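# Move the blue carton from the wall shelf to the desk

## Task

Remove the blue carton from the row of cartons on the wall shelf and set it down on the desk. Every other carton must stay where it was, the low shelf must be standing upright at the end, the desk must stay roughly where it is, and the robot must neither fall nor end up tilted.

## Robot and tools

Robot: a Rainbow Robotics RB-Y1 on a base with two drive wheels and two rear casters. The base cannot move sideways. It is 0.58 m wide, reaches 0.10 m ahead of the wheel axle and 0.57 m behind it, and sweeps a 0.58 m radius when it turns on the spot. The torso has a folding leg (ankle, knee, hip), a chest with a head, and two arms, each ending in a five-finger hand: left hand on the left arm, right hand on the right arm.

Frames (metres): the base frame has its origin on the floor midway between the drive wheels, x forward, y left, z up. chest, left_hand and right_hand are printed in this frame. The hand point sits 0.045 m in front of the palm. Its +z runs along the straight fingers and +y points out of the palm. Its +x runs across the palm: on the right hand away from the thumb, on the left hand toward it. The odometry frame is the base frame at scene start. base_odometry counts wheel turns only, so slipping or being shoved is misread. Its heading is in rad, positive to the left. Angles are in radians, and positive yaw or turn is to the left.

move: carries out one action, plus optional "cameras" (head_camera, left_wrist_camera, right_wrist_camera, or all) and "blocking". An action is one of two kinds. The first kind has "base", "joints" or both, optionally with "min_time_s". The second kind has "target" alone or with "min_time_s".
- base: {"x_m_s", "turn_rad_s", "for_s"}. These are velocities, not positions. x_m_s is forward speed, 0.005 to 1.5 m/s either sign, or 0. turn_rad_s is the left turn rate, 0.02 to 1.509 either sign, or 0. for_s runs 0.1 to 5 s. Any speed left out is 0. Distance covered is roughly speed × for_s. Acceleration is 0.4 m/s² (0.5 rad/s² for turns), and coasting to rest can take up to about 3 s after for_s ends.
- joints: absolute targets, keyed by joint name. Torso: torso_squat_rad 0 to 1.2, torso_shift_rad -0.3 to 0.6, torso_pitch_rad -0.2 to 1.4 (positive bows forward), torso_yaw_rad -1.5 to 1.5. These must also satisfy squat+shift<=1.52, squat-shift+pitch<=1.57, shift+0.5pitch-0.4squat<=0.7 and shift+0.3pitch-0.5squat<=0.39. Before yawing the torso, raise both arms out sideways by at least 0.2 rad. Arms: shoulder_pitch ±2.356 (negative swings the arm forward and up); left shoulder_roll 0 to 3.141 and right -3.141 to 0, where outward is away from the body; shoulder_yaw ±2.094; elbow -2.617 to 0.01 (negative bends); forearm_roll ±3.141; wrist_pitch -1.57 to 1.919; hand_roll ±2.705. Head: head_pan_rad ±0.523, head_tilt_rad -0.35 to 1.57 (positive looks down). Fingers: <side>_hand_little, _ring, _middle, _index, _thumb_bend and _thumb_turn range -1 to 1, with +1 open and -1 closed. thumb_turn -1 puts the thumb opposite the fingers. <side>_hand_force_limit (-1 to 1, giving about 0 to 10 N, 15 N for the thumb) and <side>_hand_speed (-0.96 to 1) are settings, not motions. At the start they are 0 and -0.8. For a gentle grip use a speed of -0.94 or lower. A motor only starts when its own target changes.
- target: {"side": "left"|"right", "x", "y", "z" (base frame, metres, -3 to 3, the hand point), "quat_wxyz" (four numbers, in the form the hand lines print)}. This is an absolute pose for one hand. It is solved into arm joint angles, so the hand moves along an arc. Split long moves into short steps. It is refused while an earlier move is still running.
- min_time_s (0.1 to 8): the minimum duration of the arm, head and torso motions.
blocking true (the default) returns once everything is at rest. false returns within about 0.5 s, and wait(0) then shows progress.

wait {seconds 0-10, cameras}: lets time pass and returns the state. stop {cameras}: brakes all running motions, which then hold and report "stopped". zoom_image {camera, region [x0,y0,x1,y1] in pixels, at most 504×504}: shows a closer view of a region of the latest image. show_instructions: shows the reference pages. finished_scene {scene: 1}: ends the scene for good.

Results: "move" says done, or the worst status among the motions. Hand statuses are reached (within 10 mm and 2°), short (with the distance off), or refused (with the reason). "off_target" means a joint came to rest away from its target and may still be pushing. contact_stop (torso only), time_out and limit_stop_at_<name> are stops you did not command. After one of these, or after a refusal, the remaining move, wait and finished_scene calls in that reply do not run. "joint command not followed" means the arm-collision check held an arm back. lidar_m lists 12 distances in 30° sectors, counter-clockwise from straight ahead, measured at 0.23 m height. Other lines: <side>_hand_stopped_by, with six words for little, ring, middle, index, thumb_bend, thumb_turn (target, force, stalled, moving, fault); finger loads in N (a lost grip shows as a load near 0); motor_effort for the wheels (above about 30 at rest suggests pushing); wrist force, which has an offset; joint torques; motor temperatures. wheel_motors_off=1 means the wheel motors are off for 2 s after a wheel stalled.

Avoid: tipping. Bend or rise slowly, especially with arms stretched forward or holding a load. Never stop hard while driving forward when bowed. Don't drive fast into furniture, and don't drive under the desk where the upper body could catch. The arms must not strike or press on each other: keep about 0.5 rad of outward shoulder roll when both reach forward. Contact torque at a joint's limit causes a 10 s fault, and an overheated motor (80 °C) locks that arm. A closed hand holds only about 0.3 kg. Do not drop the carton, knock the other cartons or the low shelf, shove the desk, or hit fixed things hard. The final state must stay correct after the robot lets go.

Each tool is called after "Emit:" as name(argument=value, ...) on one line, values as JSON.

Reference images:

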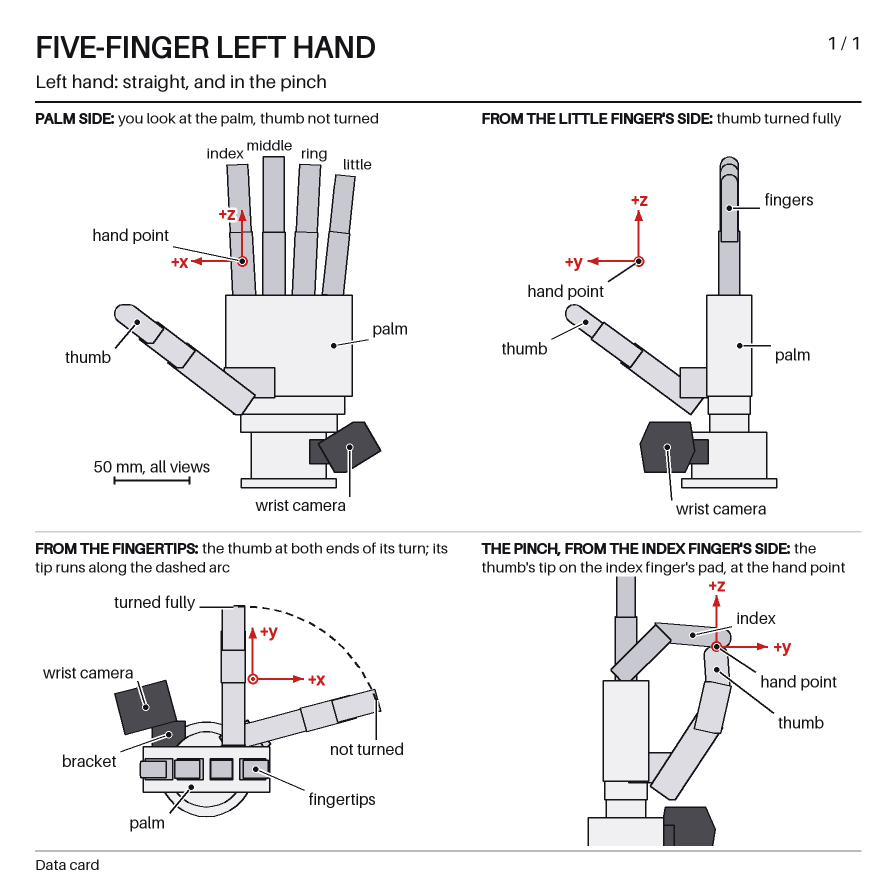

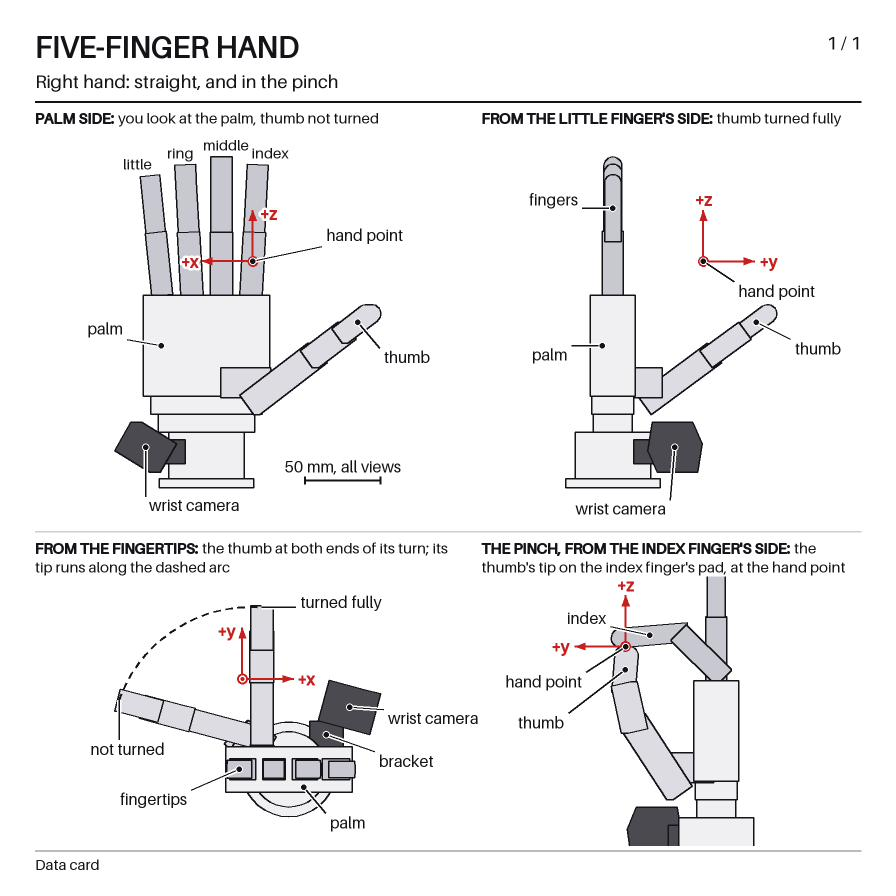

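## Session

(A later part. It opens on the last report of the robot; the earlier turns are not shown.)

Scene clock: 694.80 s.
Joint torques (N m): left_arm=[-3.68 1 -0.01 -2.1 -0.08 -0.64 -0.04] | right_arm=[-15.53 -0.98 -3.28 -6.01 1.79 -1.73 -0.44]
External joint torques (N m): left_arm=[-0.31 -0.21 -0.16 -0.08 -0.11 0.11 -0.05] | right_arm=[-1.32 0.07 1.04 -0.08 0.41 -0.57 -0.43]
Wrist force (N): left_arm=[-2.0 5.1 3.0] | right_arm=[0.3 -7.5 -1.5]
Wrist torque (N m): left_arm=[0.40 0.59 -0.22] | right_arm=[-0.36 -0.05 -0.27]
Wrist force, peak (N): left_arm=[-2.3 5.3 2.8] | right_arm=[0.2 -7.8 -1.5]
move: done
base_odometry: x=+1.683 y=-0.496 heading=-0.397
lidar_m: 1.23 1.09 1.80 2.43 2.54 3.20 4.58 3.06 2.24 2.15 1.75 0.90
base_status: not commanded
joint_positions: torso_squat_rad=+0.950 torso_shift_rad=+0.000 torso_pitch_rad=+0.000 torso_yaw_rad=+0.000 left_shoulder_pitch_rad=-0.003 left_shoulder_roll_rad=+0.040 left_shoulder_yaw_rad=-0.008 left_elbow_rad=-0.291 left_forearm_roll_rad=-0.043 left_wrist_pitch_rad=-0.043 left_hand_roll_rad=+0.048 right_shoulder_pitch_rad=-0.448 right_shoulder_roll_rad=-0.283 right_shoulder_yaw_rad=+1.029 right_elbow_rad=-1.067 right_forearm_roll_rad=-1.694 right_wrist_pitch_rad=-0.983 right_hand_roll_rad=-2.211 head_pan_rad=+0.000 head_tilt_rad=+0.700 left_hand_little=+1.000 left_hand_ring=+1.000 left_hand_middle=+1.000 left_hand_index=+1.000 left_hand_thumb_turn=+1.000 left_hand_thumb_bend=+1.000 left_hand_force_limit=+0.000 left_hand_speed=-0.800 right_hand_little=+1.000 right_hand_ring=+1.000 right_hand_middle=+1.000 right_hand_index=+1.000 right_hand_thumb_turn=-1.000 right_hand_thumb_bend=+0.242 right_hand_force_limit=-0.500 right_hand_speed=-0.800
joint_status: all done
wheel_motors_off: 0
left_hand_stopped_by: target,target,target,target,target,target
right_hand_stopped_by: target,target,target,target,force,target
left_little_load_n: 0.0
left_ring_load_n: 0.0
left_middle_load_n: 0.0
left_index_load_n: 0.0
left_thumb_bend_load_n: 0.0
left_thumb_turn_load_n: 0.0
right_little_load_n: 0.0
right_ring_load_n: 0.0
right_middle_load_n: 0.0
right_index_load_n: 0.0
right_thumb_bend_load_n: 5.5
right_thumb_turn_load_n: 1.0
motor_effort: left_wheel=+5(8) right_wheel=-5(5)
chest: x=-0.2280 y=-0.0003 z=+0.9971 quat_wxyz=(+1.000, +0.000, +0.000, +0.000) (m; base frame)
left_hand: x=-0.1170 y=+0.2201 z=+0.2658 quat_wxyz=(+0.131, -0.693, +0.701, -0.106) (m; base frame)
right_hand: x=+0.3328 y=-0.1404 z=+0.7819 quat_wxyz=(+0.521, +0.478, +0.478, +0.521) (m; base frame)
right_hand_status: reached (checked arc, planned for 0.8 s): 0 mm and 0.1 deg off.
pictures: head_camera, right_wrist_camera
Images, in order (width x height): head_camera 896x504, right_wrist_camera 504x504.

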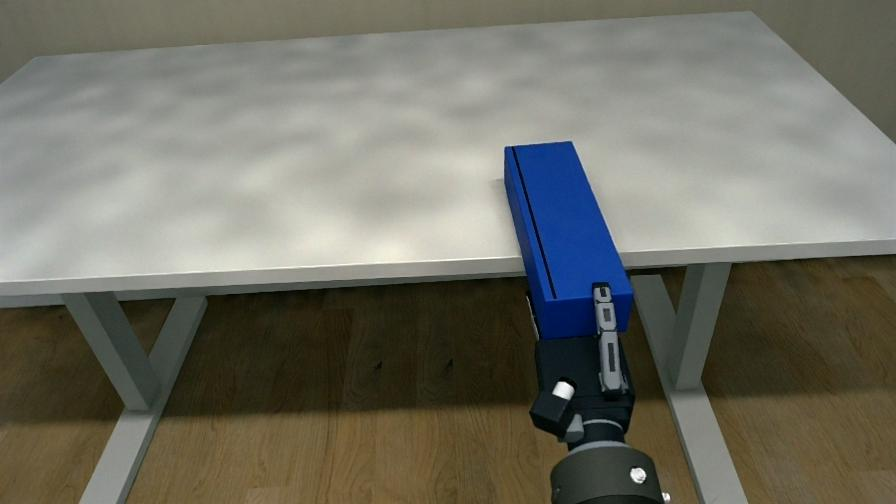

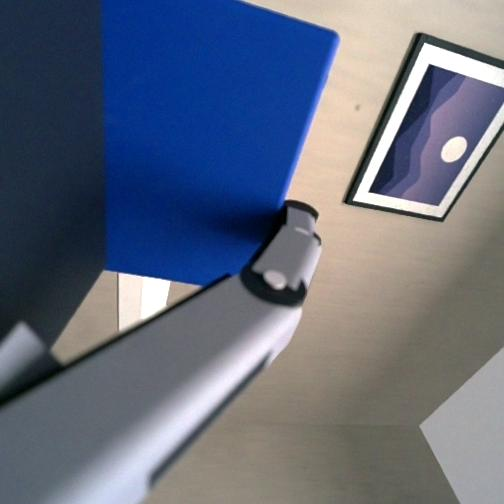

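Emit:
move(target={"side": "right", "x": 0.333, "y": -0.14, "z": 0.775, "quat_wxyz": [0.5213, 0.4778, 0.4778, 0.5213]}, min_time_s=0.8)

Emit:
move(target={"side": "right", "x": 0.333, "y": -0.14, "z": 0.768, "quat_wxyz": [0.5213, 0.4778, 0.4778, 0.5213]}, min_time_s=0.8, cameras=["head_camera"])

Emit:
zoom_image(camera="head_camera", region=[400, 60, 750, 330])

Scene clock: 698.67 s.
Joint torques (N m): left_arm=[-3.55 0.86 0.15 -2.03 -0.1 -0.7 0.06] | right_arm=[-15.56 -0.56 -3.38 -6.07 1.84 -1.73 -0.22]
External joint torques (N m): left_arm=[-0.18 -0.35 0 -0.01 -0.13 0.05 0.06] | right_arm=[-1.3 0.4 0.77 -0.32 0.48 -0.51 -0.21]
Wrist force (N): left_arm=[-2.2 5.4 2.7] | right_arm=[0.5 -7.3 -1.7]
Wrist torque (N m): left_arm=[0.47 0.61 -0.26] | right_arm=[-0.34 -0.08 -0.26]
Wrist force, peak (N): left_arm=[-2.3 5.5 2.7] | right_arm=[0.2 -7.7 -1.3]
move: done
base_odometry: x=+1.683 y=-0.496 heading=-0.397
lidar_m: 1.24 1.08 1.79 2.43 2.54 3.19 4.57 3.06 2.23 2.13 1.74 0.90
base_status: not commanded
joint_positions: torso_squat_rad=+0.950 torso_shift_rad=+0.000 torso_pitch_rad=+0.000 torso_yaw_rad=+0.000 left_shoulder_pitch_rad=-0.003 left_shoulder_roll_rad=+0.040 left_shoulder_yaw_rad=-0.008 left_elbow_rad=-0.291 left_forearm_roll_rad=-0.043 left_wrist_pitch_rad=-0.043 left_hand_roll_rad=+0.048 right_shoulder_pitch_rad=-0.455 right_shoulder_roll_rad=-0.267 right_shoulder_yaw_rad=+1.039 right_elbow_rad=-1.018 right_forearm_roll_rad=-1.676 right_wrist_pitch_rad=-0.989 right_hand_roll_rad=-2.249 head_pan_rad=+0.000 head_tilt_rad=+0.700 left_hand_little=+1.000 left_hand_ring=+1.000 left_hand_middle=+1.000 left_hand_index=+1.000 left_hand_thumb_turn=+1.000 left_hand_thumb_bend=+1.000 left_hand_force_limit=+0.000 left_hand_speed=-0.800 right_hand_little=+1.000 right_hand_ring=+1.000 right_hand_middle=+1.000 right_hand_index=+1.000 right_hand_thumb_turn=-1.000 right_hand_thumb_bend=+0.242 right_hand_force_limit=-0.500 right_hand_speed=-0.800
joint_status: all done
wheel_motors_off: 0
left_hand_stopped_by: target,target,target,target,target,target
right_hand_stopped_by: target,target,target,target,force,target
left_little_load_n: 0.0
left_ring_load_n: 0.0
left_middle_load_n: 0.0
left_index_load_n: 0.0
left_thumb_bend_load_n: 0.0
left_thumb_turn_load_n: 0.0
right_little_load_n: 0.0
right_ring_load_n: 0.0
right_middle_load_n: 0.0
right_index_load_n: 0.0
right_thumb_bend_load_n: 5.5
right_thumb_turn_load_n: 1.0
motor_effort: left_wheel=+4(9) right_wheel=-5(5)
chest: x=-0.2280 y=-0.0003 z=+0.9971 quat_wxyz=(+1.000, +0.000, +0.000, +0.000) (m; base frame)
left_hand: x=-0.1170 y=+0.2201 z=+0.2658 quat_wxyz=(+0.131, -0.693, +0.701, -0.106) (m; base frame)
right_hand: x=+0.3328 y=-0.1404 z=+0.7750 quat_wxyz=(+0.521, +0.478, +0.479, +0.520) (m; base frame)
right_hand_status: reached (checked arc, planned for 0.8 s): 0 mm and 0.2 deg off.
pictures: none

Scene clock: 699.80 s.
Joint torques (N m): left_arm=[-3.76 0.96 0.3 -2.24 -0.06 -0.65 0.05] | right_arm=[-15.55 -0.37 -2.79 -5.64 1.8 -1.96 -0.1]
External joint torques (N m): left_arm=[-0.38 -0.25 0.15 -0.22 -0.09 0.1 0.05] | right_arm=[-1.25 0.5 1.16 -0.1 0.48 -0.68 -0.09]
Wrist force (N): left_arm=[-2.1 5.5 2.7] | right_arm=[0.4 -7.5 -1.4]
Wrist torque (N m): left_arm=[0.48 0.60 -0.26] | right_arm=[-0.39 -0.07 -0.27]
Wrist force, peak (N): left_arm=[-2.1 5.5 2.7] | right_arm=[0.5 -7.6 -1.4]
move: done
base_odometry: x=+1.683 y=-0.496 heading=-0.397
lidar_m: 1.24 1.09 1.79 2.43 2.53 3.20 4.58 3.07 2.23 2.14 1.74 0.89
base_status: not commanded
joint_positions: torso_squat_rad=+0.950 torso_shift_rad=+0.000 torso_pitch_rad=+0.000 torso_yaw_rad=+0.000 left_shoulder_pitch_rad=-0.003 left_shoulder_roll_rad=+0.040 left_shoulder_yaw_rad=-0.008 left_elbow_rad=-0.291 left_forearm_roll_rad=-0.043 left_wrist_pitch_rad=-0.043 left_hand_roll_rad=+0.048 right_shoulder_pitch_rad=-0.464 right_shoulder_roll_rad=-0.248 right_shoulder_yaw_rad=+1.049 right_elbow_rad=-0.965 right_forearm_roll_rad=-1.659 right_wrist_pitch_rad=-0.996 right_hand_roll_rad=-2.290 head_pan_rad=+0.000 head_tilt_rad=+0.700 left_hand_little=+1.000 left_hand_ring=+1.000 left_hand_middle=+1.000 left_hand_index=+1.000 left_hand_thumb_turn=+1.000 left_hand_thumb_bend=+1.000 left_hand_force_limit=+0.000 left_hand_speed=-0.800 right_hand_little=+1.000 right_hand_ring=+1.000 right_hand_middle=+1.000 right_hand_index=+1.000 right_hand_thumb_turn=-1.000 right_hand_thumb_bend=+0.241 right_hand_force_limit=-0.500 right_hand_speed=-0.800
joint_status: all done
wheel_motors_off: 0
left_hand_stopped_by: target,target,target,target,target,target
right_hand_stopped_by: target,target,target,target,force,target
left_little_load_n: 0.0
left_ring_load_n: 0.0
left_middle_load_n: 0.0
left_index_load_n: 0.0
left_thumb_bend_load_n: 0.0
left_thumb_turn_load_n: 0.0
right_little_load_n: 0.0
right_ring_load_n: 0.0
right_middle_load_n: 0.0
right_index_load_n: 0.5
right_thumb_bend_load_n: 2.0
right_thumb_turn_load_n: 0.0
motor_effort: left_wheel=+4(8) right_wheel=-5(5)
chest: x=-0.2280 y=-0.0003 z=+0.9971 quat_wxyz=(+1.000, +0.000, +0.000, +0.000) (m; base frame)
left_hand: x=-0.1170 y=+0.2201 z=+0.2658 quat_wxyz=(+0.131, -0.693, +0.701, -0.106) (m; base frame)
right_hand: x=+0.3328 y=-0.1404 z=+0.7681 quat_wxyz=(+0.521, +0.478, +0.479, +0.520) (m; base frame)
right_hand_status: reached (checked arc, planned for 0.8 s): 0 mm and 0.2 deg off.
pictures: head_camera
Images, in order (width x height): head_camera 896x504.

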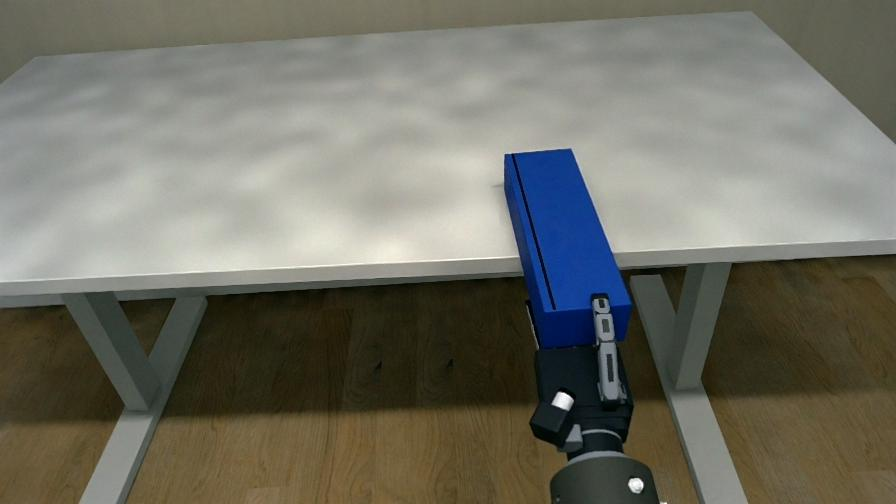

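Scaled by 1.440 from the camera's 896x504 image, which has a finer 1280x720 frame.

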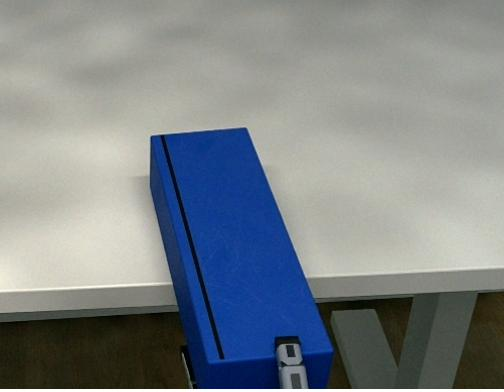

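Emit:
move(target={"side": "right", "x": 0.333, "y": -0.14, "z": 0.785, "quat_wxyz": [0.5213, 0.4778, 0.4778, 0.5213]}, min_time_s=0.8)

Emit:
move(base={"x_m_s": 0.05, "for_s": 1.0}, cameras=["head_camera"])

Emit:
zoom_image(camera="head_camera", region=[450, 200, 700, 400])

Scene clock: 705.60 s.
Joint torques (N m): left_arm=[-3.93 0.95 0.3 -1.97 -0.14 -0.81 -0.01] | right_arm=[-12.9 -3.93 -6.7 -6.79 1.45 -1.41 0.03]
External joint torques (N m): left_arm=[-0.56 -0.27 0.15 0.06 -0.17 -0.06 -0.01] | right_arm=[1.38 -2.89 -2.39 -0.88 0.07 -0.24 0.03]
Wrist force (N): left_arm=[-2.2 5.1 2.7] | right_arm=[0.3 -7.3 -1.5]
Wrist torque (N m): left_arm=[0.40 0.61 -0.25] | right_arm=[-0.34 -0.05 -0.18]
Wrist force, peak (N): left_arm=[-2.3 5.5 2.7] | right_arm=[0.9 -7.7 -1.2]
move: done
base_odometry: x=+1.683 y=-0.496 heading=-0.397
lidar_m: 1.23 1.07 1.79 2.43 2.54 3.20 4.57 3.06 2.23 2.14 1.75 0.88
base_status: not commanded
joint_positions: torso_squat_rad=+0.950 torso_shift_rad=+0.000 torso_pitch_rad=+0.000 torso_yaw_rad=+0.000 left_shoulder_pitch_rad=-0.003 left_shoulder_roll_rad=+0.040 left_shoulder_yaw_rad=-0.008 left_elbow_rad=-0.291 left_forearm_roll_rad=-0.043 left_wrist_pitch_rad=-0.043 left_hand_roll_rad=+0.048 right_shoulder_pitch_rad=-0.452 right_shoulder_roll_rad=-0.280 right_shoulder_yaw_rad=+1.030 right_elbow_rad=-1.061 right_forearm_roll_rad=-1.684 right_wrist_pitch_rad=-0.990 right_hand_roll_rad=-2.220 head_pan_rad=+0.000 head_tilt_rad=+0.700 left_hand_little=+1.000 left_hand_ring=+1.000 left_hand_middle=+1.000 left_hand_index=+1.000 left_hand_thumb_turn=+1.000 left_hand_thumb_bend=+1.000 left_hand_force_limit=+0.000 left_hand_speed=-0.800 right_hand_little=+1.000 right_hand_ring=+1.000 right_hand_middle=+1.000 right_hand_index=+1.000 right_hand_thumb_turn=-1.000 right_hand_thumb_bend=+0.241 right_hand_force_limit=-0.500 right_hand_speed=-0.800
joint_status: all done
wheel_motors_off: 0
left_hand_stopped_by: target,target,target,target,target,target
right_hand_stopped_by: target,target,target,target,force,target
left_little_load_n: 0.0
left_ring_load_n: 0.0
left_middle_load_n: 0.0
left_index_load_n: 0.0
left_thumb_bend_load_n: 0.0
left_thumb_turn_load_n: 0.0
right_little_load_n: 0.0
right_ring_load_n: 0.0
right_middle_load_n: 0.0
right_index_load_n: 0.0
right_thumb_bend_load_n: 2.0
right_thumb_turn_load_n: 0.0
motor_effort: left_wheel=+5(8) right_wheel=-4(5)
chest: x=-0.2280 y=-0.0003 z=+0.9971 quat_wxyz=(+1.000, +0.000, +0.000, +0.000) (m; base frame)
left_hand: x=-0.1170 y=+0.2201 z=+0.2658 quat_wxyz=(+0.131, -0.693, +0.701, -0.106) (m; base frame)
right_hand: x=+0.3330 y=-0.1397 z=+0.7852 quat_wxyz=(+0.523, +0.475, +0.475, +0.524) (m; base frame)
right_hand_status: reached (checked arc, planned for 0.8 s): 0 mm and 0.6 deg off.
pictures: none

Scene clock: 707.50 s.
Joint torques (N m): left_arm=[-4.07 0.93 0.42 -2.11 -0.11 -0.79 0.16] | right_arm=[-13.94 -4.11 -5.97 -6.67 1.54 -1.34 0.02]
External joint torques (N m): left_arm=[-0.69 -0.28 0.27 -0.09 -0.14 -0.04 0.16] | right_arm=[0.34 -3.07 -1.66 -0.76 0.16 -0.17 0.02]
Wrist force (N): left_arm=[-2.4 5.3 2.6] | right_arm=[0.2 -7.5 -1.3]
Wrist torque (N m): left_arm=[0.46 0.64 -0.25] | right_arm=[-0.39 -0.05 -0.20]
Wrist force, peak (N): left_arm=[-2.2 5.4 3.1] | right_arm=[0.3 -7.9 -1.5]
move: done
base_odometry: x=+1.729 y=-0.516 heading=-0.396
lidar_m: 1.19 1.05 1.72 2.43 2.53 3.24 4.63 3.06 2.24 2.15 1.67 0.85
base_status: done (sent for 1 of 1 s)
joint_positions: torso_squat_rad=+0.950 torso_shift_rad=+0.000 torso_pitch_rad=+0.000 torso_yaw_rad=+0.000 left_shoulder_pitch_rad=-0.003 left_shoulder_roll_rad=+0.040 left_shoulder_yaw_rad=-0.008 left_elbow_rad=-0.291 left_forearm_roll_rad=-0.043 left_wrist_pitch_rad=-0.043 left_hand_roll_rad=+0.048 right_shoulder_pitch_rad=-0.452 right_shoulder_roll_rad=-0.280 right_shoulder_yaw_rad=+1.030 right_elbow_rad=-1.061 right_forearm_roll_rad=-1.684 right_wrist_pitch_rad=-0.990 right_hand_roll_rad=-2.220 head_pan_rad=+0.000 head_tilt_rad=+0.700 left_hand_little=+1.000 left_hand_ring=+1.000 left_hand_middle=+1.000 left_hand_index=+1.000 left_hand_thumb_turn=+1.000 left_hand_thumb_bend=+1.000 left_hand_force_limit=+0.000 left_hand_speed=-0.800 right_hand_little=+1.000 right_hand_ring=+1.000 right_hand_middle=+1.000 right_hand_index=+1.000 right_hand_thumb_turn=-1.000 right_hand_thumb_bend=+0.241 right_hand_force_limit=-0.500 right_hand_speed=-0.800
joint_status: not commanded
wheel_motors_off: 0
left_hand_stopped_by: target,target,target,target,target,target
right_hand_stopped_by: target,target,target,target,force,target
left_little_load_n: 0.0
left_ring_load_n: 0.0
left_middle_load_n: 0.0
left_index_load_n: 0.0
left_thumb_bend_load_n: -0.5
left_thumb_turn_load_n: 0.0
right_little_load_n: 0.0
right_ring_load_n: 0.0
right_middle_load_n: 0.5
right_index_load_n: 0.0
right_thumb_bend_load_n: 2.0
right_thumb_turn_load_n: 0.0
motor_effort: left_wheel=+3(23) right_wheel=-5(14)
chest: x=-0.2280 y=-0.0003 z=+0.9971 quat_wxyz=(+1.000, +0.000, +0.000, +0.000) (m; base frame)
left_hand: x=-0.1170 y=+0.2201 z=+0.2658 quat_wxyz=(+0.131, -0.693, +0.701, -0.106) (m; base frame)
right_hand: x=+0.3329 y=-0.1397 z=+0.7852 quat_wxyz=(+0.523, +0.475, +0.475, +0.524) (m; base frame)
pictures: head_camera
Images, in order (width x height): head_camera 896x504.

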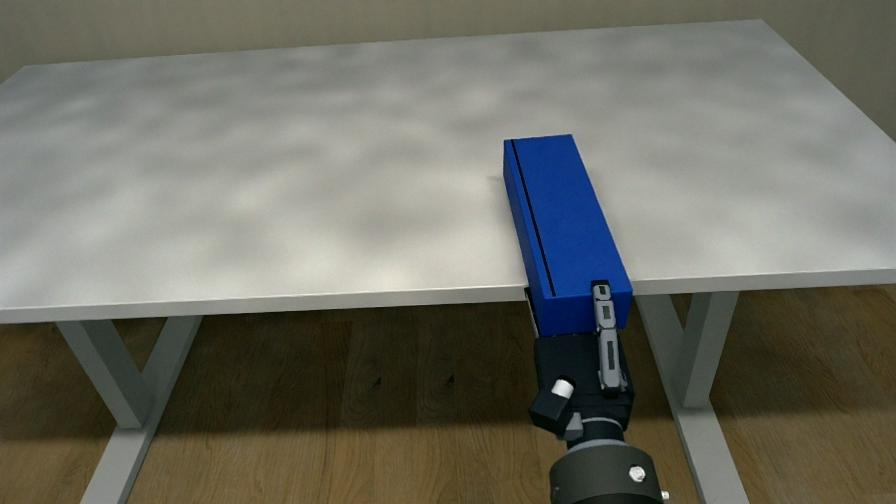

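Scaled by 2.016 from the camera's 896x504 image, which has a finer 1280x720 frame.

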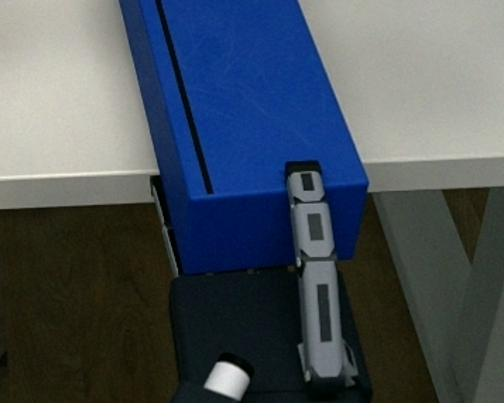

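Emit:
move(base={"x_m_s": 0.03, "for_s": 0.3})

Emit:
move(target={"side": "right", "x": 0.333, "y": -0.14, "z": 0.768, "quat_wxyz": [0.5213, 0.4778, 0.4778, 0.5213]}, min_time_s=1.2)

Emit:
move(target={"side": "right", "x": 0.333, "y": -0.14, "z": 0.763, "quat_wxyz": [0.5213, 0.4778, 0.4778, 0.5213]}, min_time_s=0.8, cameras=["head_camera"])

Emit:
zoom_image(camera="head_camera", region=[400, 100, 750, 370])

Scene clock: 715.07 s.
Joint torques (N m): left_arm=[-3.75 0.59 -0.07 -2.28 -0.06 -0.85 0] | right_arm=[-13.58 -3.44 -5.28 -6.4 1.16 -1.4 0.01]
External joint torques (N m): left_arm=[-0.38 -0.62 -0.21 -0.26 -0.1 -0.1 0] | right_arm=[0.7 -2.4 -0.96 -0.49 -0.23 -0.23 0.02]
Wrist force (N): left_arm=[-2.2 5.3 2.7] | right_arm=[0.4 -7.5 -1.6]
Wrist torque (N m): left_arm=[0.45 0.60 -0.25] | right_arm=[-0.37 -0.07 -0.17]
Wrist force, peak (N): left_arm=[-2.4 5.5 2.6] | right_arm=[0.3 -7.7 -1.7]
move: done
base_odometry: x=+1.737 y=-0.519 heading=-0.396
lidar_m: 1.17 1.02 1.73 2.44 2.54 3.25 4.63 3.07 2.24 2.14 1.66 0.85
base_status: done (sent for 0.3 of 0.3 s)
joint_positions: torso_squat_rad=+0.950 torso_shift_rad=+0.000 torso_pitch_rad=+0.000 torso_yaw_rad=+0.000 left_shoulder_pitch_rad=-0.003 left_shoulder_roll_rad=+0.040 left_shoulder_yaw_rad=-0.008 left_elbow_rad=-0.291 left_forearm_roll_rad=-0.043 left_wrist_pitch_rad=-0.043 left_hand_roll_rad=+0.048 right_shoulder_pitch_rad=-0.452 right_shoulder_roll_rad=-0.280 right_shoulder_yaw_rad=+1.030 right_elbow_rad=-1.061 right_forearm_roll_rad=-1.684 right_wrist_pitch_rad=-0.990 right_hand_roll_rad=-2.220 head_pan_rad=+0.000 head_tilt_rad=+0.700 left_hand_little=+1.000 left_hand_ring=+1.000 left_hand_middle=+1.000 left_hand_index=+1.000 left_hand_thumb_turn=+1.000 left_hand_thumb_bend=+1.000 left_hand_force_limit=+0.000 left_hand_speed=-0.800 right_hand_little=+1.000 right_hand_ring=+1.000 right_hand_middle=+1.000 right_hand_index=+1.000 right_hand_thumb_turn=-1.000 right_hand_thumb_bend=+0.241 right_hand_force_limit=-0.500 right_hand_speed=-0.800
joint_status: not commanded
wheel_motors_off: 0
left_hand_stopped_by: target,target,target,target,target,target
right_hand_stopped_by: target,target,target,target,force,target
left_little_load_n: 0.0
left_ring_load_n: 0.0
left_middle_load_n: 0.0
left_index_load_n: 0.0
left_thumb_bend_load_n: 0.0
left_thumb_turn_load_n: -0.5
right_little_load_n: 0.0
right_ring_load_n: 0.0
right_middle_load_n: 0.0
right_index_load_n: 0.0
right_thumb_bend_load_n: 2.0
right_thumb_turn_load_n: 0.0
motor_effort: left_wheel=+6(20) right_wheel=-3(13)
chest: x=-0.2280 y=-0.0003 z=+0.9971 quat_wxyz=(+1.000, +0.000, +0.000, +0.000) (m; base frame)
left_hand: x=-0.1170 y=+0.2201 z=+0.2658 quat_wxyz=(+0.131, -0.693, +0.701, -0.106) (m; base frame)
right_hand: x=+0.3329 y=-0.1397 z=+0.7852 quat_wxyz=(+0.523, +0.475, +0.475, +0.524) (m; base frame)
pictures: none

Scene clock: 716.60 s.
Joint torques (N m): left_arm=[-3.62 1.05 0.11 -1.93 -0.09 -0.84 -0.14] | right_arm=[4.88 -3.19 1.24 7.42 -8.7 10.65 -1.16]
External joint torques (N m): left_arm=[-0.19 -0.16 -0.03 0.12 -0.12 -0.09 -0.14] | right_arm=[19.32 -2.34 5.2 12.96 -10.02 11.94 -1.15]
Wrist force (N): left_arm=[-2.0 5.4 2.7] | right_arm=[0.0 42.3 -20.0]
Wrist torque (N m): left_arm=[0.45 0.58 -0.25] | right_arm=[-2.36 0.21 0.50]
Wrist force, peak (N): left_arm=[-2.4 5.4 2.7] | right_arm=[5.6 44.4 -21.8]
move: done
base_odometry: x=+1.737 y=-0.519 heading=-0.396
lidar_m: 1.18 1.04 1.72 2.43 2.53 3.25 4.63 3.05 2.23 2.15 1.65 0.85
base_status: not commanded
joint_positions: torso_squat_rad=+0.950 torso_shift_rad=-0.001 torso_pitch_rad=-0.002 torso_yaw_rad=+0.000 left_shoulder_pitch_rad=-0.003 left_shoulder_roll_rad=+0.040 left_shoulder_yaw_rad=-0.008 left_elbow_rad=-0.291 left_forearm_roll_rad=-0.043 left_wrist_pitch_rad=-0.043 left_hand_roll_rad=+0.048 right_shoulder_pitch_rad=-0.471 right_shoulder_roll_rad=-0.244 right_shoulder_yaw_rad=+1.049 right_elbow_rad=-0.959 right_forearm_roll_rad=-1.652 right_wrist_pitch_rad=-1.001 right_hand_roll_rad=-2.296 head_pan_rad=+0.000 head_tilt_rad=+0.700 left_hand_little=+1.000 left_hand_ring=+1.000 left_hand_middle=+1.000 left_hand_index=+1.000 left_hand_thumb_turn=+1.000 left_hand_thumb_bend=+1.000 left_hand_force_limit=+0.000 left_hand_speed=-0.800 right_hand_little=+1.000 right_hand_ring=+0.999 right_hand_middle=+0.995 right_hand_index=+0.998 right_hand_thumb_turn=-1.000 right_hand_thumb_bend=+0.241 right_hand_force_limit=-0.500 right_hand_speed=-0.800
joint_status: all done
wheel_motors_off: 0
left_hand_stopped_by: target,target,target,target,target,target
right_hand_stopped_by: target,target,target,target,force,target
left_little_load_n: 0.0
left_ring_load_n: 0.0
left_middle_load_n: 0.0
left_index_load_n: 0.0
left_thumb_bend_load_n: 0.0
left_thumb_turn_load_n: 0.0
right_little_load_n: 0.0
right_ring_load_n: -12.5
right_middle_load_n: -20.0
right_index_load_n: -25.5
right_thumb_bend_load_n: 2.0
right_thumb_turn_load_n: 0.5
motor_effort: left_wheel=+6(8) right_wheel=-1(3)
chest: x=-0.2288 y=-0.0003 z=+0.9970 quat_wxyz=(+1.000, +0.000, -0.001, +0.000) (m; base frame)
left_hand: x=-0.1165 y=+0.2200 z=+0.2659 quat_wxyz=(+0.132, -0.693, +0.701, -0.106) (m; base frame)
right_hand: x=+0.3334 y=-0.1388 z=+0.7734 quat_wxyz=(+0.523, +0.475, +0.475, +0.524) (m; base frame)
right_hand_status: reached (checked arc, planned for 1.2 s): 6 mm and 0.6 deg off.
pictures: none

Scene clock: 717.73 s.
Joint torques (N m): left_arm=[-4.05 0.81 -0.21 -2.01 -0.02 -0.93 0] | right_arm=[8.61 -2.6 2.01 10.17 -10.61 14.76 -1.01]
External joint torques (N m): left_arm=[-0.6 -0.39 -0.35 0.04 -0.05 -0.17 0] | right_arm=[23.12 -1.82 5.82 15.54 -11.9 16.09 -1]
Wrist force (N): left_arm=[-2.1 5.4 2.6] | right_arm=[-1.3 55.0 -25.5]
Wrist torque (N m): left_arm=[0.48 0.59 -0.24] | right_arm=[-2.86 0.27 0.85]
Wrist force, peak (N): left_arm=[-2.2 5.4 2.8] | right_arm=[3.0 56.2 -26.9]
move: done
base_odometry: x=+1.737 y=-0.519 heading=-0.396
lidar_m: 1.17 1.03 1.71 2.43 2.54 3.24 4.64 3.05 2.23 2.15 1.66 0.85
base_status: not commanded
joint_positions: torso_squat_rad=+0.950 torso_shift_rad=-0.001 torso_pitch_rad=-0.002 torso_yaw_rad=+0.000 left_shoulder_pitch_rad=-0.003 left_shoulder_roll_rad=+0.040 left_shoulder_yaw_rad=-0.008 left_elbow_rad=-0.291 left_forearm_roll_rad=-0.043 left_wrist_pitch_rad=-0.043 left_hand_roll_rad=+0.048 right_shoulder_pitch_rad=-0.479 right_shoulder_roll_rad=-0.230 right_shoulder_yaw_rad=+1.056 right_elbow_rad=-0.918 right_forearm_roll_rad=-1.641 right_wrist_pitch_rad=-1.006 right_hand_roll_rad=-2.326 head_pan_rad=+0.000 head_tilt_rad=+0.700 left_hand_little=+1.000 left_hand_ring=+1.000 left_hand_middle=+1.000 left_hand_index=+1.000 left_hand_thumb_turn=+1.000 left_hand_thumb_bend=+1.000 left_hand_force_limit=+0.000 left_hand_speed=-0.800 right_hand_little=+1.000 right_hand_ring=+0.986 right_hand_middle=+0.962 right_hand_index=+0.970 right_hand_thumb_turn=-1.000 right_hand_thumb_bend=+0.241 right_hand_force_limit=-0.500 right_hand_speed=-0.800
joint_status: all done
wheel_motors_off: 0
left_hand_stopped_by: target,target,target,target,target,target
right_hand_stopped_by: target,target,target,target,force,target
left_little_load_n: 0.0
left_ring_load_n: 0.0
left_middle_load_n: 0.0
left_index_load_n: 0.0
left_thumb_bend_load_n: 0.0
left_thumb_turn_load_n: 0.0
right_little_load_n: 0.0
right_ring_load_n: -25.0
right_middle_load_n: -20.0
right_index_load_n: -30.0
right_thumb_bend_load_n: 3.0
right_thumb_turn_load_n: 0.5
motor_effort: left_wheel=+5(10) right_wheel=+0(2)
chest: x=-0.2290 y=-0.0002 z=+0.9970 quat_wxyz=(+1.000, +0.000, -0.001, +0.000) (m; base frame)
left_hand: x=-0.1164 y=+0.2200 z=+0.2659 quat_wxyz=(+0.132, -0.693, +0.701, -0.107) (m; base frame)
right_hand: x=+0.3337 y=-0.1388 z=+0.7690 quat_wxyz=(+0.523, +0.475, +0.475, +0.525) (m; base frame)
right_hand_status: reached (checked arc, planned for 0.8 s): 6 mm and 0.6 deg off.
pictures: head_camera
Images, in order (width x height): head_camera 896x504.

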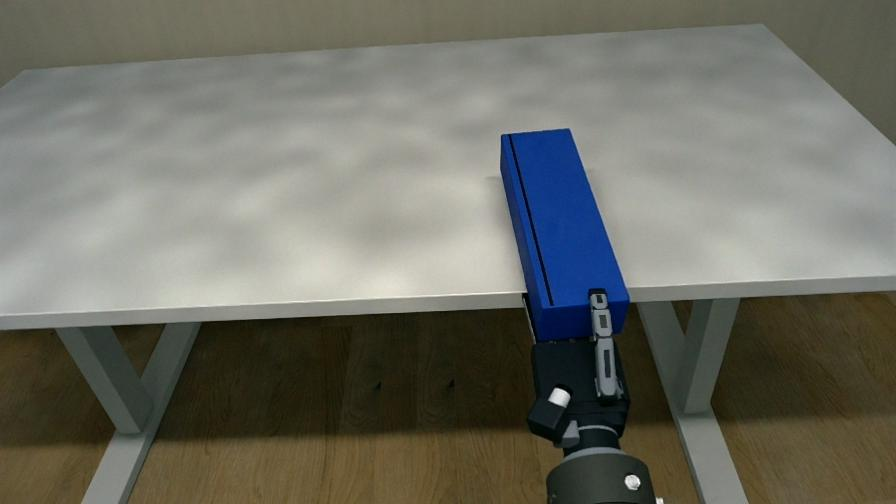

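Scaled by 1.440 from the camera's 896x504 image, which has a finer 1280x720 frame.

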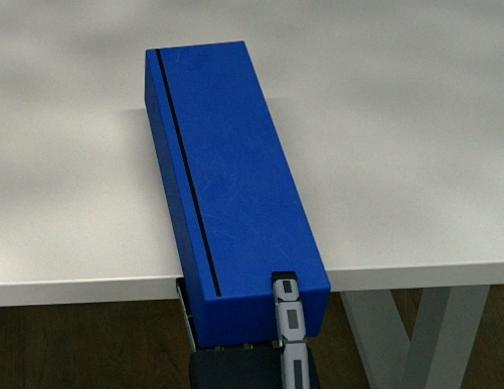

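Emit:
move(target={"side": "right", "x": 0.333, "y": -0.14, "z": 0.787, "quat_wxyz": [0.5213, 0.4778, 0.4778, 0.5213]}, min_time_s=0.8, cameras=["head_camera"])

Emit:
zoom_image(camera="head_camera", region=[450, 200, 700, 400])

Scene clock: 723.50 s.
Joint torques (N m): left_arm=[-3.82 0.51 0.11 -2.19 -0.04 -0.75 -0.08] | right_arm=[-12.88 -4.14 -6.83 -6.74 1.44 -1.3 0.04]
External joint torques (N m): left_arm=[-0.44 -0.7 -0.03 -0.16 -0.07 0.01 -0.08] | right_arm=[1.37 -3.08 -2.44 -0.73 0.04 -0.16 0.04]
Wrist force (N): left_arm=[-2.2 5.2 2.7] | right_arm=[0.5 -7.2 -1.5]
Wrist torque (N m): left_arm=[0.44 0.60 -0.24] | right_arm=[-0.31 -0.09 -0.16]
Wrist force, peak (N): left_arm=[-2.3 5.4 3.1] | right_arm=[12.0 54.8 -29.1]
move: done
base_odometry: x=+1.737 y=-0.519 heading=-0.396
lidar_m: 1.17 1.03 1.73 2.43 2.54 3.24 4.64 3.06 2.22 2.15 1.66 0.85
base_status: not commanded
joint_positions: torso_squat_rad=+0.950 torso_shift_rad=+0.000 torso_pitch_rad=+0.000 torso_yaw_rad=+0.000 left_shoulder_pitch_rad=-0.003 left_shoulder_roll_rad=+0.040 left_shoulder_yaw_rad=-0.008 left_elbow_rad=-0.291 left_forearm_roll_rad=-0.043 left_wrist_pitch_rad=-0.043 left_hand_roll_rad=+0.048 right_shoulder_pitch_rad=-0.447 right_shoulder_roll_rad=-0.288 right_shoulder_yaw_rad=+1.023 right_elbow_rad=-1.085 right_forearm_roll_rad=-1.698 right_wrist_pitch_rad=-0.979 right_hand_roll_rad=-2.197 head_pan_rad=+0.000 head_tilt_rad=+0.700 left_hand_little=+1.000 left_hand_ring=+1.000 left_hand_middle=+1.000 left_hand_index=+1.000 left_hand_thumb_turn=+1.000 left_hand_thumb_bend=+1.000 left_hand_force_limit=+0.000 left_hand_speed=-0.800 right_hand_little=+1.000 right_hand_ring=+0.979 right_hand_middle=+0.957 right_hand_index=+0.964 right_hand_thumb_turn=-1.000 right_hand_thumb_bend=+0.241 right_hand_force_limit=-0.500 right_hand_speed=-0.800
joint_status: all done
wheel_motors_off: 0
left_hand_stopped_by: target,target,target,target,target,target
right_hand_stopped_by: target,target,target,target,force,target
left_little_load_n: 0.0
left_ring_load_n: 0.0
left_middle_load_n: 0.0
left_index_load_n: 0.0
left_thumb_bend_load_n: 0.0
left_thumb_turn_load_n: 0.0
right_little_load_n: 0.0
right_ring_load_n: 0.0
right_middle_load_n: 1.0
right_index_load_n: 0.0
right_thumb_bend_load_n: 1.0
right_thumb_turn_load_n: 0.5
motor_effort: left_wheel=+6(9) right_wheel=-1(2)
chest: x=-0.2281 y=-0.0003 z=+0.9971 quat_wxyz=(+1.000, +0.000, +0.000, +0.000) (m; base frame)
left_hand: x=-0.1169 y=+0.2201 z=+0.2658 quat_wxyz=(+0.131, -0.693, +0.701, -0.106) (m; base frame)
right_hand: x=+0.3334 y=-0.1395 z=+0.7859 quat_wxyz=(+0.521, +0.477, +0.478, +0.522) (m; base frame)
right_hand_status: reached (checked arc, planned for 0.8 s): 1 mm and 0.1 deg off.
pictures: head_camera
Images, in order (width x height): head_camera 896x504.

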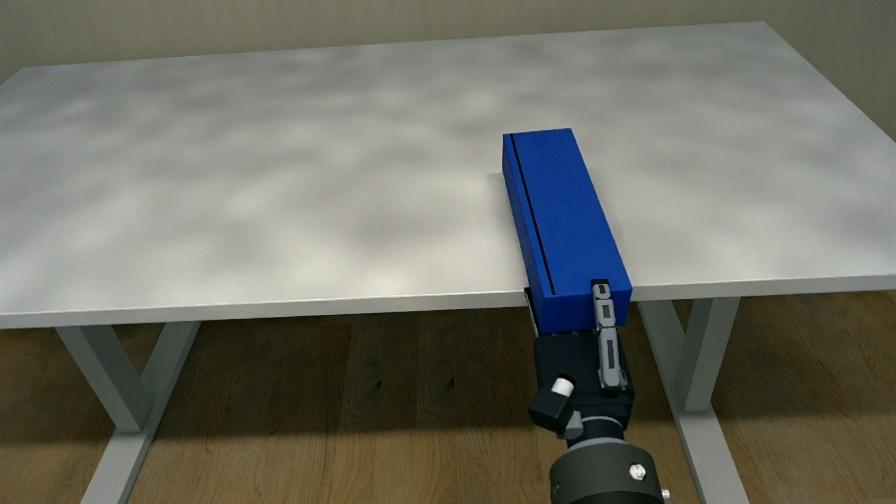

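Scaled by 2.016 from the camera's 896x504 image, which has a finer 1280x720 frame.

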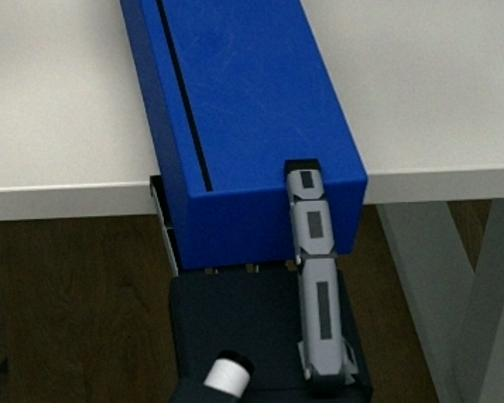

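Emit:
move(base={"x_m_s": -0.05, "for_s": 0.36})

Emit:
move(target={"side": "right", "x": 0.333, "y": -0.14, "z": 0.776, "quat_wxyz": [0.5213, 0.4778, 0.4778, 0.5213]}, min_time_s=0.8)

Emit:
move(target={"side": "right", "x": 0.333, "y": -0.14, "z": 0.771, "quat_wxyz": [0.5213, 0.4778, 0.4778, 0.5213]}, min_time_s=0.8, cameras=["head_camera"])

Emit:
zoom_image(camera="head_camera", region=[400, 100, 750, 370])

Scene clock: 733.60 s.
Joint torques (N m): left_arm=[-4.12 1.08 0.2 -2.18 -0.2 -0.79 -0.04] | right_arm=[-13.51 -3.38 -5.88 -6.8 1.45 -1.3 0.05]
External joint torques (N m): left_arm=[-0.75 -0.13 0.06 -0.16 -0.23 -0.03 -0.04] | right_arm=[0.72 -2.32 -1.49 -0.79 0.05 -0.17 0.06]
Wrist force (N): left_arm=[-2.1 5.2 2.5] | right_arm=[0.5 -7.0 -1.3]
Wrist torque (N m): left_arm=[0.45 0.57 -0.23] | right_arm=[-0.30 -0.09 -0.16]
Wrist force, peak (N): left_arm=[-2.2 5.6 2.5] | right_arm=[0.7 -7.4 -1.4]
move: done
base_odometry: x=+1.720 y=-0.512 heading=-0.396
lidar_m: 1.19 1.05 1.74 2.43 2.53 3.23 4.62 3.06 2.22 2.14 1.69 0.85
base_status: done (sent for 0.37 of 0.37 s)
joint_positions: torso_squat_rad=+0.950 torso_shift_rad=+0.000 torso_pitch_rad=+0.000 torso_yaw_rad=+0.000 left_shoulder_pitch_rad=-0.003 left_shoulder_roll_rad=+0.040 left_shoulder_yaw_rad=-0.008 left_elbow_rad=-0.291 left_forearm_roll_rad=-0.043 left_wrist_pitch_rad=-0.043 left_hand_roll_rad=+0.048 right_shoulder_pitch_rad=-0.446 right_shoulder_roll_rad=-0.288 right_shoulder_yaw_rad=+1.023 right_elbow_rad=-1.085 right_forearm_roll_rad=-1.698 right_wrist_pitch_rad=-0.979 right_hand_roll_rad=-2.197 head_pan_rad=+0.000 head_tilt_rad=+0.700 left_hand_little=+1.000 left_hand_ring=+1.000 left_hand_middle=+1.000 left_hand_index=+1.000 left_hand_thumb_turn=+1.000 left_hand_thumb_bend=+1.000 left_hand_force_limit=+0.000 left_hand_speed=-0.800 right_hand_little=+1.000 right_hand_ring=+0.979 right_hand_middle=+0.957 right_hand_index=+0.964 right_hand_thumb_turn=-1.000 right_hand_thumb_bend=+0.241 right_hand_force_limit=-0.500 right_hand_speed=-0.800
joint_status: not commanded
wheel_motors_off: 0
left_hand_stopped_by: target,target,target,target,target,target
right_hand_stopped_by: target,target,target,target,force,target
left_little_load_n: 0.0
left_ring_load_n: 0.0
left_middle_load_n: 0.0
left_index_load_n: 0.0
left_thumb_bend_load_n: 0.0
left_thumb_turn_load_n: 0.0
right_little_load_n: 0.0
right_ring_load_n: 0.0
right_middle_load_n: 1.0
right_index_load_n: 0.0
right_thumb_bend_load_n: 1.0
right_thumb_turn_load_n: 0.0
motor_effort: left_wheel=+1(13) right_wheel=+0(18)
chest: x=-0.2280 y=-0.0003 z=+0.9971 quat_wxyz=(+1.000, +0.000, +0.000, +0.000) (m; base frame)
left_hand: x=-0.1171 y=+0.2201 z=+0.2657 quat_wxyz=(+0.131, -0.693, +0.701, -0.106) (m; base frame)
right_hand: x=+0.3334 y=-0.1396 z=+0.7857 quat_wxyz=(+0.521, +0.478, +0.478, +0.522) (m; base frame)
pictures: none

Scene clock: 734.73 s.
Joint torques (N m): left_arm=[-3.98 1.21 0.34 -2.06 0.01 -0.8 0.01] | right_arm=[-14.56 -0.77 -3.08 -5.86 2.1 -1.73 -0.34]
External joint torques (N m): left_arm=[-0.6 0 0.19 -0.04 -0.02 -0.04 0.01] | right_arm=[-0.32 0.2 1.09 -0.06 0.74 -0.52 -0.33]
Wrist force (N): left_arm=[-2.1 5.3 2.7] | right_arm=[0.6 -7.0 -1.4]
Wrist torque (N m): left_arm=[0.45 0.60 -0.25] | right_arm=[-0.30 -0.11 -0.24]
Wrist force, peak (N): left_arm=[-2.2 5.4 2.9] | right_arm=[0.8 -7.4 -1.6]
move: done
base_odometry: x=+1.720 y=-0.512 heading=-0.396
lidar_m: 1.19 1.07 1.74 2.42 2.54 3.22 4.63 3.05 2.22 2.15 1.68 0.86
base_status: not commanded
joint_positions: torso_squat_rad=+0.950 torso_shift_rad=+0.000 torso_pitch_rad=+0.000 torso_yaw_rad=+0.000 left_shoulder_pitch_rad=-0.003 left_shoulder_roll_rad=+0.040 left_shoulder_yaw_rad=-0.008 left_elbow_rad=-0.291 left_forearm_roll_rad=-0.043 left_wrist_pitch_rad=-0.043 left_hand_roll_rad=+0.048 right_shoulder_pitch_rad=-0.452 right_shoulder_roll_rad=-0.270 right_shoulder_yaw_rad=+1.035 right_elbow_rad=-1.029 right_forearm_roll_rad=-1.678 right_wrist_pitch_rad=-0.987 right_hand_roll_rad=-2.241 head_pan_rad=+0.000 head_tilt_rad=+0.700 left_hand_little=+1.000 left_hand_ring=+1.000 left_hand_middle=+1.000 left_hand_index=+1.000 left_hand_thumb_turn=+1.000 left_hand_thumb_bend=+1.000 left_hand_force_limit=+0.000 left_hand_speed=-0.800 right_hand_little=+1.000 right_hand_ring=+0.979 right_hand_middle=+0.957 right_hand_index=+0.964 right_hand_thumb_turn=-1.000 right_hand_thumb_bend=+0.241 right_hand_force_limit=-0.500 right_hand_speed=-0.800
joint_status: all done
wheel_motors_off: 0
left_hand_stopped_by: target,target,target,target,target,target
right_hand_stopped_by: target,target,target,target,force,target
left_little_load_n: 0.0
left_ring_load_n: 0.0
left_middle_load_n: 0.0
left_index_load_n: 0.0
left_thumb_bend_load_n: 0.0
left_thumb_turn_load_n: 0.0
right_little_load_n: 0.0
right_ring_load_n: 0.0
right_middle_load_n: 1.0
right_index_load_n: 0.0
right_thumb_bend_load_n: 1.0
right_thumb_turn_load_n: 0.0
motor_effort: left_wheel=-3(4) right_wheel=+0(0)
chest: x=-0.2280 y=-0.0003 z=+0.9971 quat_wxyz=(+1.000, +0.000, +0.000, +0.000) (m; base frame)
left_hand: x=-0.1171 y=+0.2201 z=+0.2657 quat_wxyz=(+0.131, -0.693, +0.701, -0.106) (m; base frame)
right_hand: x=+0.3327 y=-0.1404 z=+0.7761 quat_wxyz=(+0.521, +0.478, +0.479, +0.520) (m; base frame)
right_hand_status: reached (checked arc, planned for 0.8 s): 1 mm and 0.2 deg off.
pictures: none

Scene clock: 735.87 s.
Joint torques (N m): left_arm=[-3.54 0.7 0.26 -2.1 -0.06 -0.68 0.08] | right_arm=[-15.78 0.02 -3.31 -5.94 1.99 -1.98 -0.31]
External joint torques (N m): left_arm=[-0.16 -0.51 0.11 -0.08 -0.1 0.07 0.08] | right_arm=[-1.5 0.91 0.71 -0.3 0.65 -0.72 -0.3]
Wrist force (N): left_arm=[-2.0 5.1 2.7] | right_arm=[0.9 -6.9 -1.5]
Wrist torque (N m): left_arm=[0.43 0.59 -0.23] | right_arm=[-0.30 -0.14 -0.23]
Wrist force, peak (N): left_arm=[-2.3 5.4 3.0] | right_arm=[0.4 -7.3 -1.4]
move: done
base_odometry: x=+1.720 y=-0.512 heading=-0.396
lidar_m: 1.19 1.06 1.75 2.42 2.53 3.23 4.62 3.07 2.24 2.16 1.68 0.87
base_status: not commanded
joint_positions: torso_squat_rad=+0.950 torso_shift_rad=+0.000 torso_pitch_rad=+0.000 torso_yaw_rad=+0.000 left_shoulder_pitch_rad=-0.003 left_shoulder_roll_rad=+0.040 left_shoulder_yaw_rad=-0.008 left_elbow_rad=-0.291 left_forearm_roll_rad=-0.043 left_wrist_pitch_rad=-0.043 left_hand_roll_rad=+0.048 right_shoulder_pitch_rad=-0.460 right_shoulder_roll_rad=-0.255 right_shoulder_yaw_rad=+1.043 right_elbow_rad=-0.985 right_forearm_roll_rad=-1.663 right_wrist_pitch_rad=-0.993 right_hand_roll_rad=-2.274 head_pan_rad=+0.000 head_tilt_rad=+0.700 left_hand_little=+1.000 left_hand_ring=+1.000 left_hand_middle=+1.000 left_hand_index=+1.000 left_hand_thumb_turn=+1.000 left_hand_thumb_bend=+1.000 left_hand_force_limit=+0.000 left_hand_speed=-0.800 right_hand_little=+1.000 right_hand_ring=+0.979 right_hand_middle=+0.957 right_hand_index=+0.964 right_hand_thumb_turn=-1.000 right_hand_thumb_bend=+0.241 right_hand_force_limit=-0.500 right_hand_speed=-0.800
joint_status: all done
wheel_motors_off: 0
left_hand_stopped_by: target,target,target,target,target,target
right_hand_stopped_by: target,target,target,target,force,target
left_little_load_n: 0.0
left_ring_load_n: 0.0
left_middle_load_n: 0.0
left_index_load_n: 0.0
left_thumb_bend_load_n: -0.5
left_thumb_turn_load_n: 0.0
right_little_load_n: 0.0
right_ring_load_n: 0.0
right_middle_load_n: 1.0
right_index_load_n: 0.0
right_thumb_bend_load_n: 1.0
right_thumb_turn_load_n: 0.0
motor_effort: left_wheel=+1(4) right_wheel=+0(0)
chest: x=-0.2280 y=-0.0003 z=+0.9971 quat_wxyz=(+1.000, +0.000, +0.000, +0.000) (m; base frame)
left_hand: x=-0.1171 y=+0.2201 z=+0.2657 quat_wxyz=(+0.131, -0.693, +0.701, -0.106) (m; base frame)
right_hand: x=+0.3328 y=-0.1404 z=+0.7710 quat_wxyz=(+0.521, +0.478, +0.479, +0.521) (m; base frame)
right_hand_status: reached (checked arc, planned for 0.8 s): 0 mm and 0.1 deg off.
pictures: head_camera
Images, in order (width x height): head_camera 896x504.

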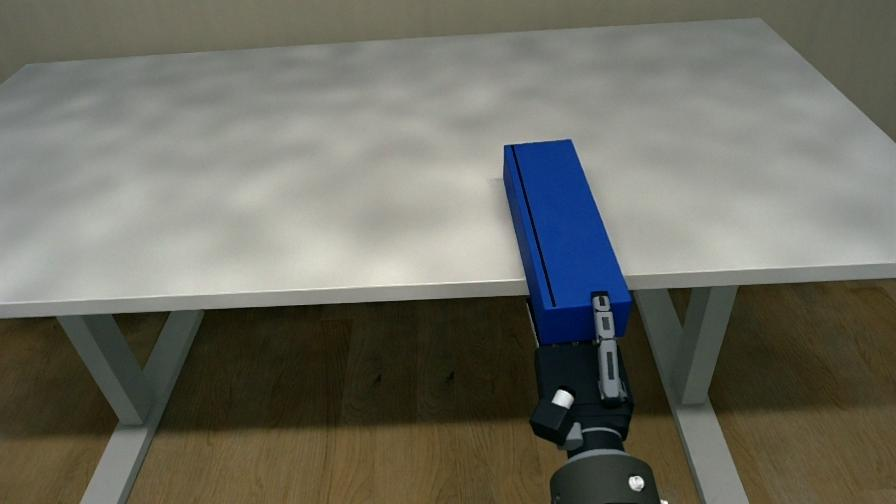

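Scaled by 1.440 from the camera's 896x504 image, which has a finer 1280x720 frame.

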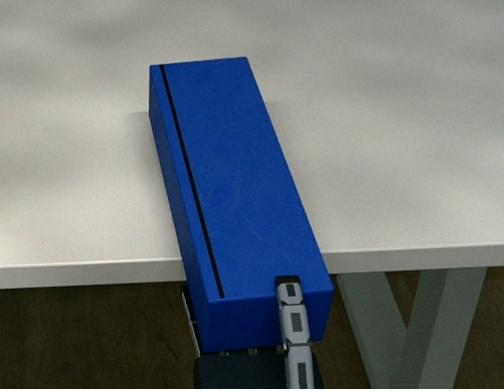

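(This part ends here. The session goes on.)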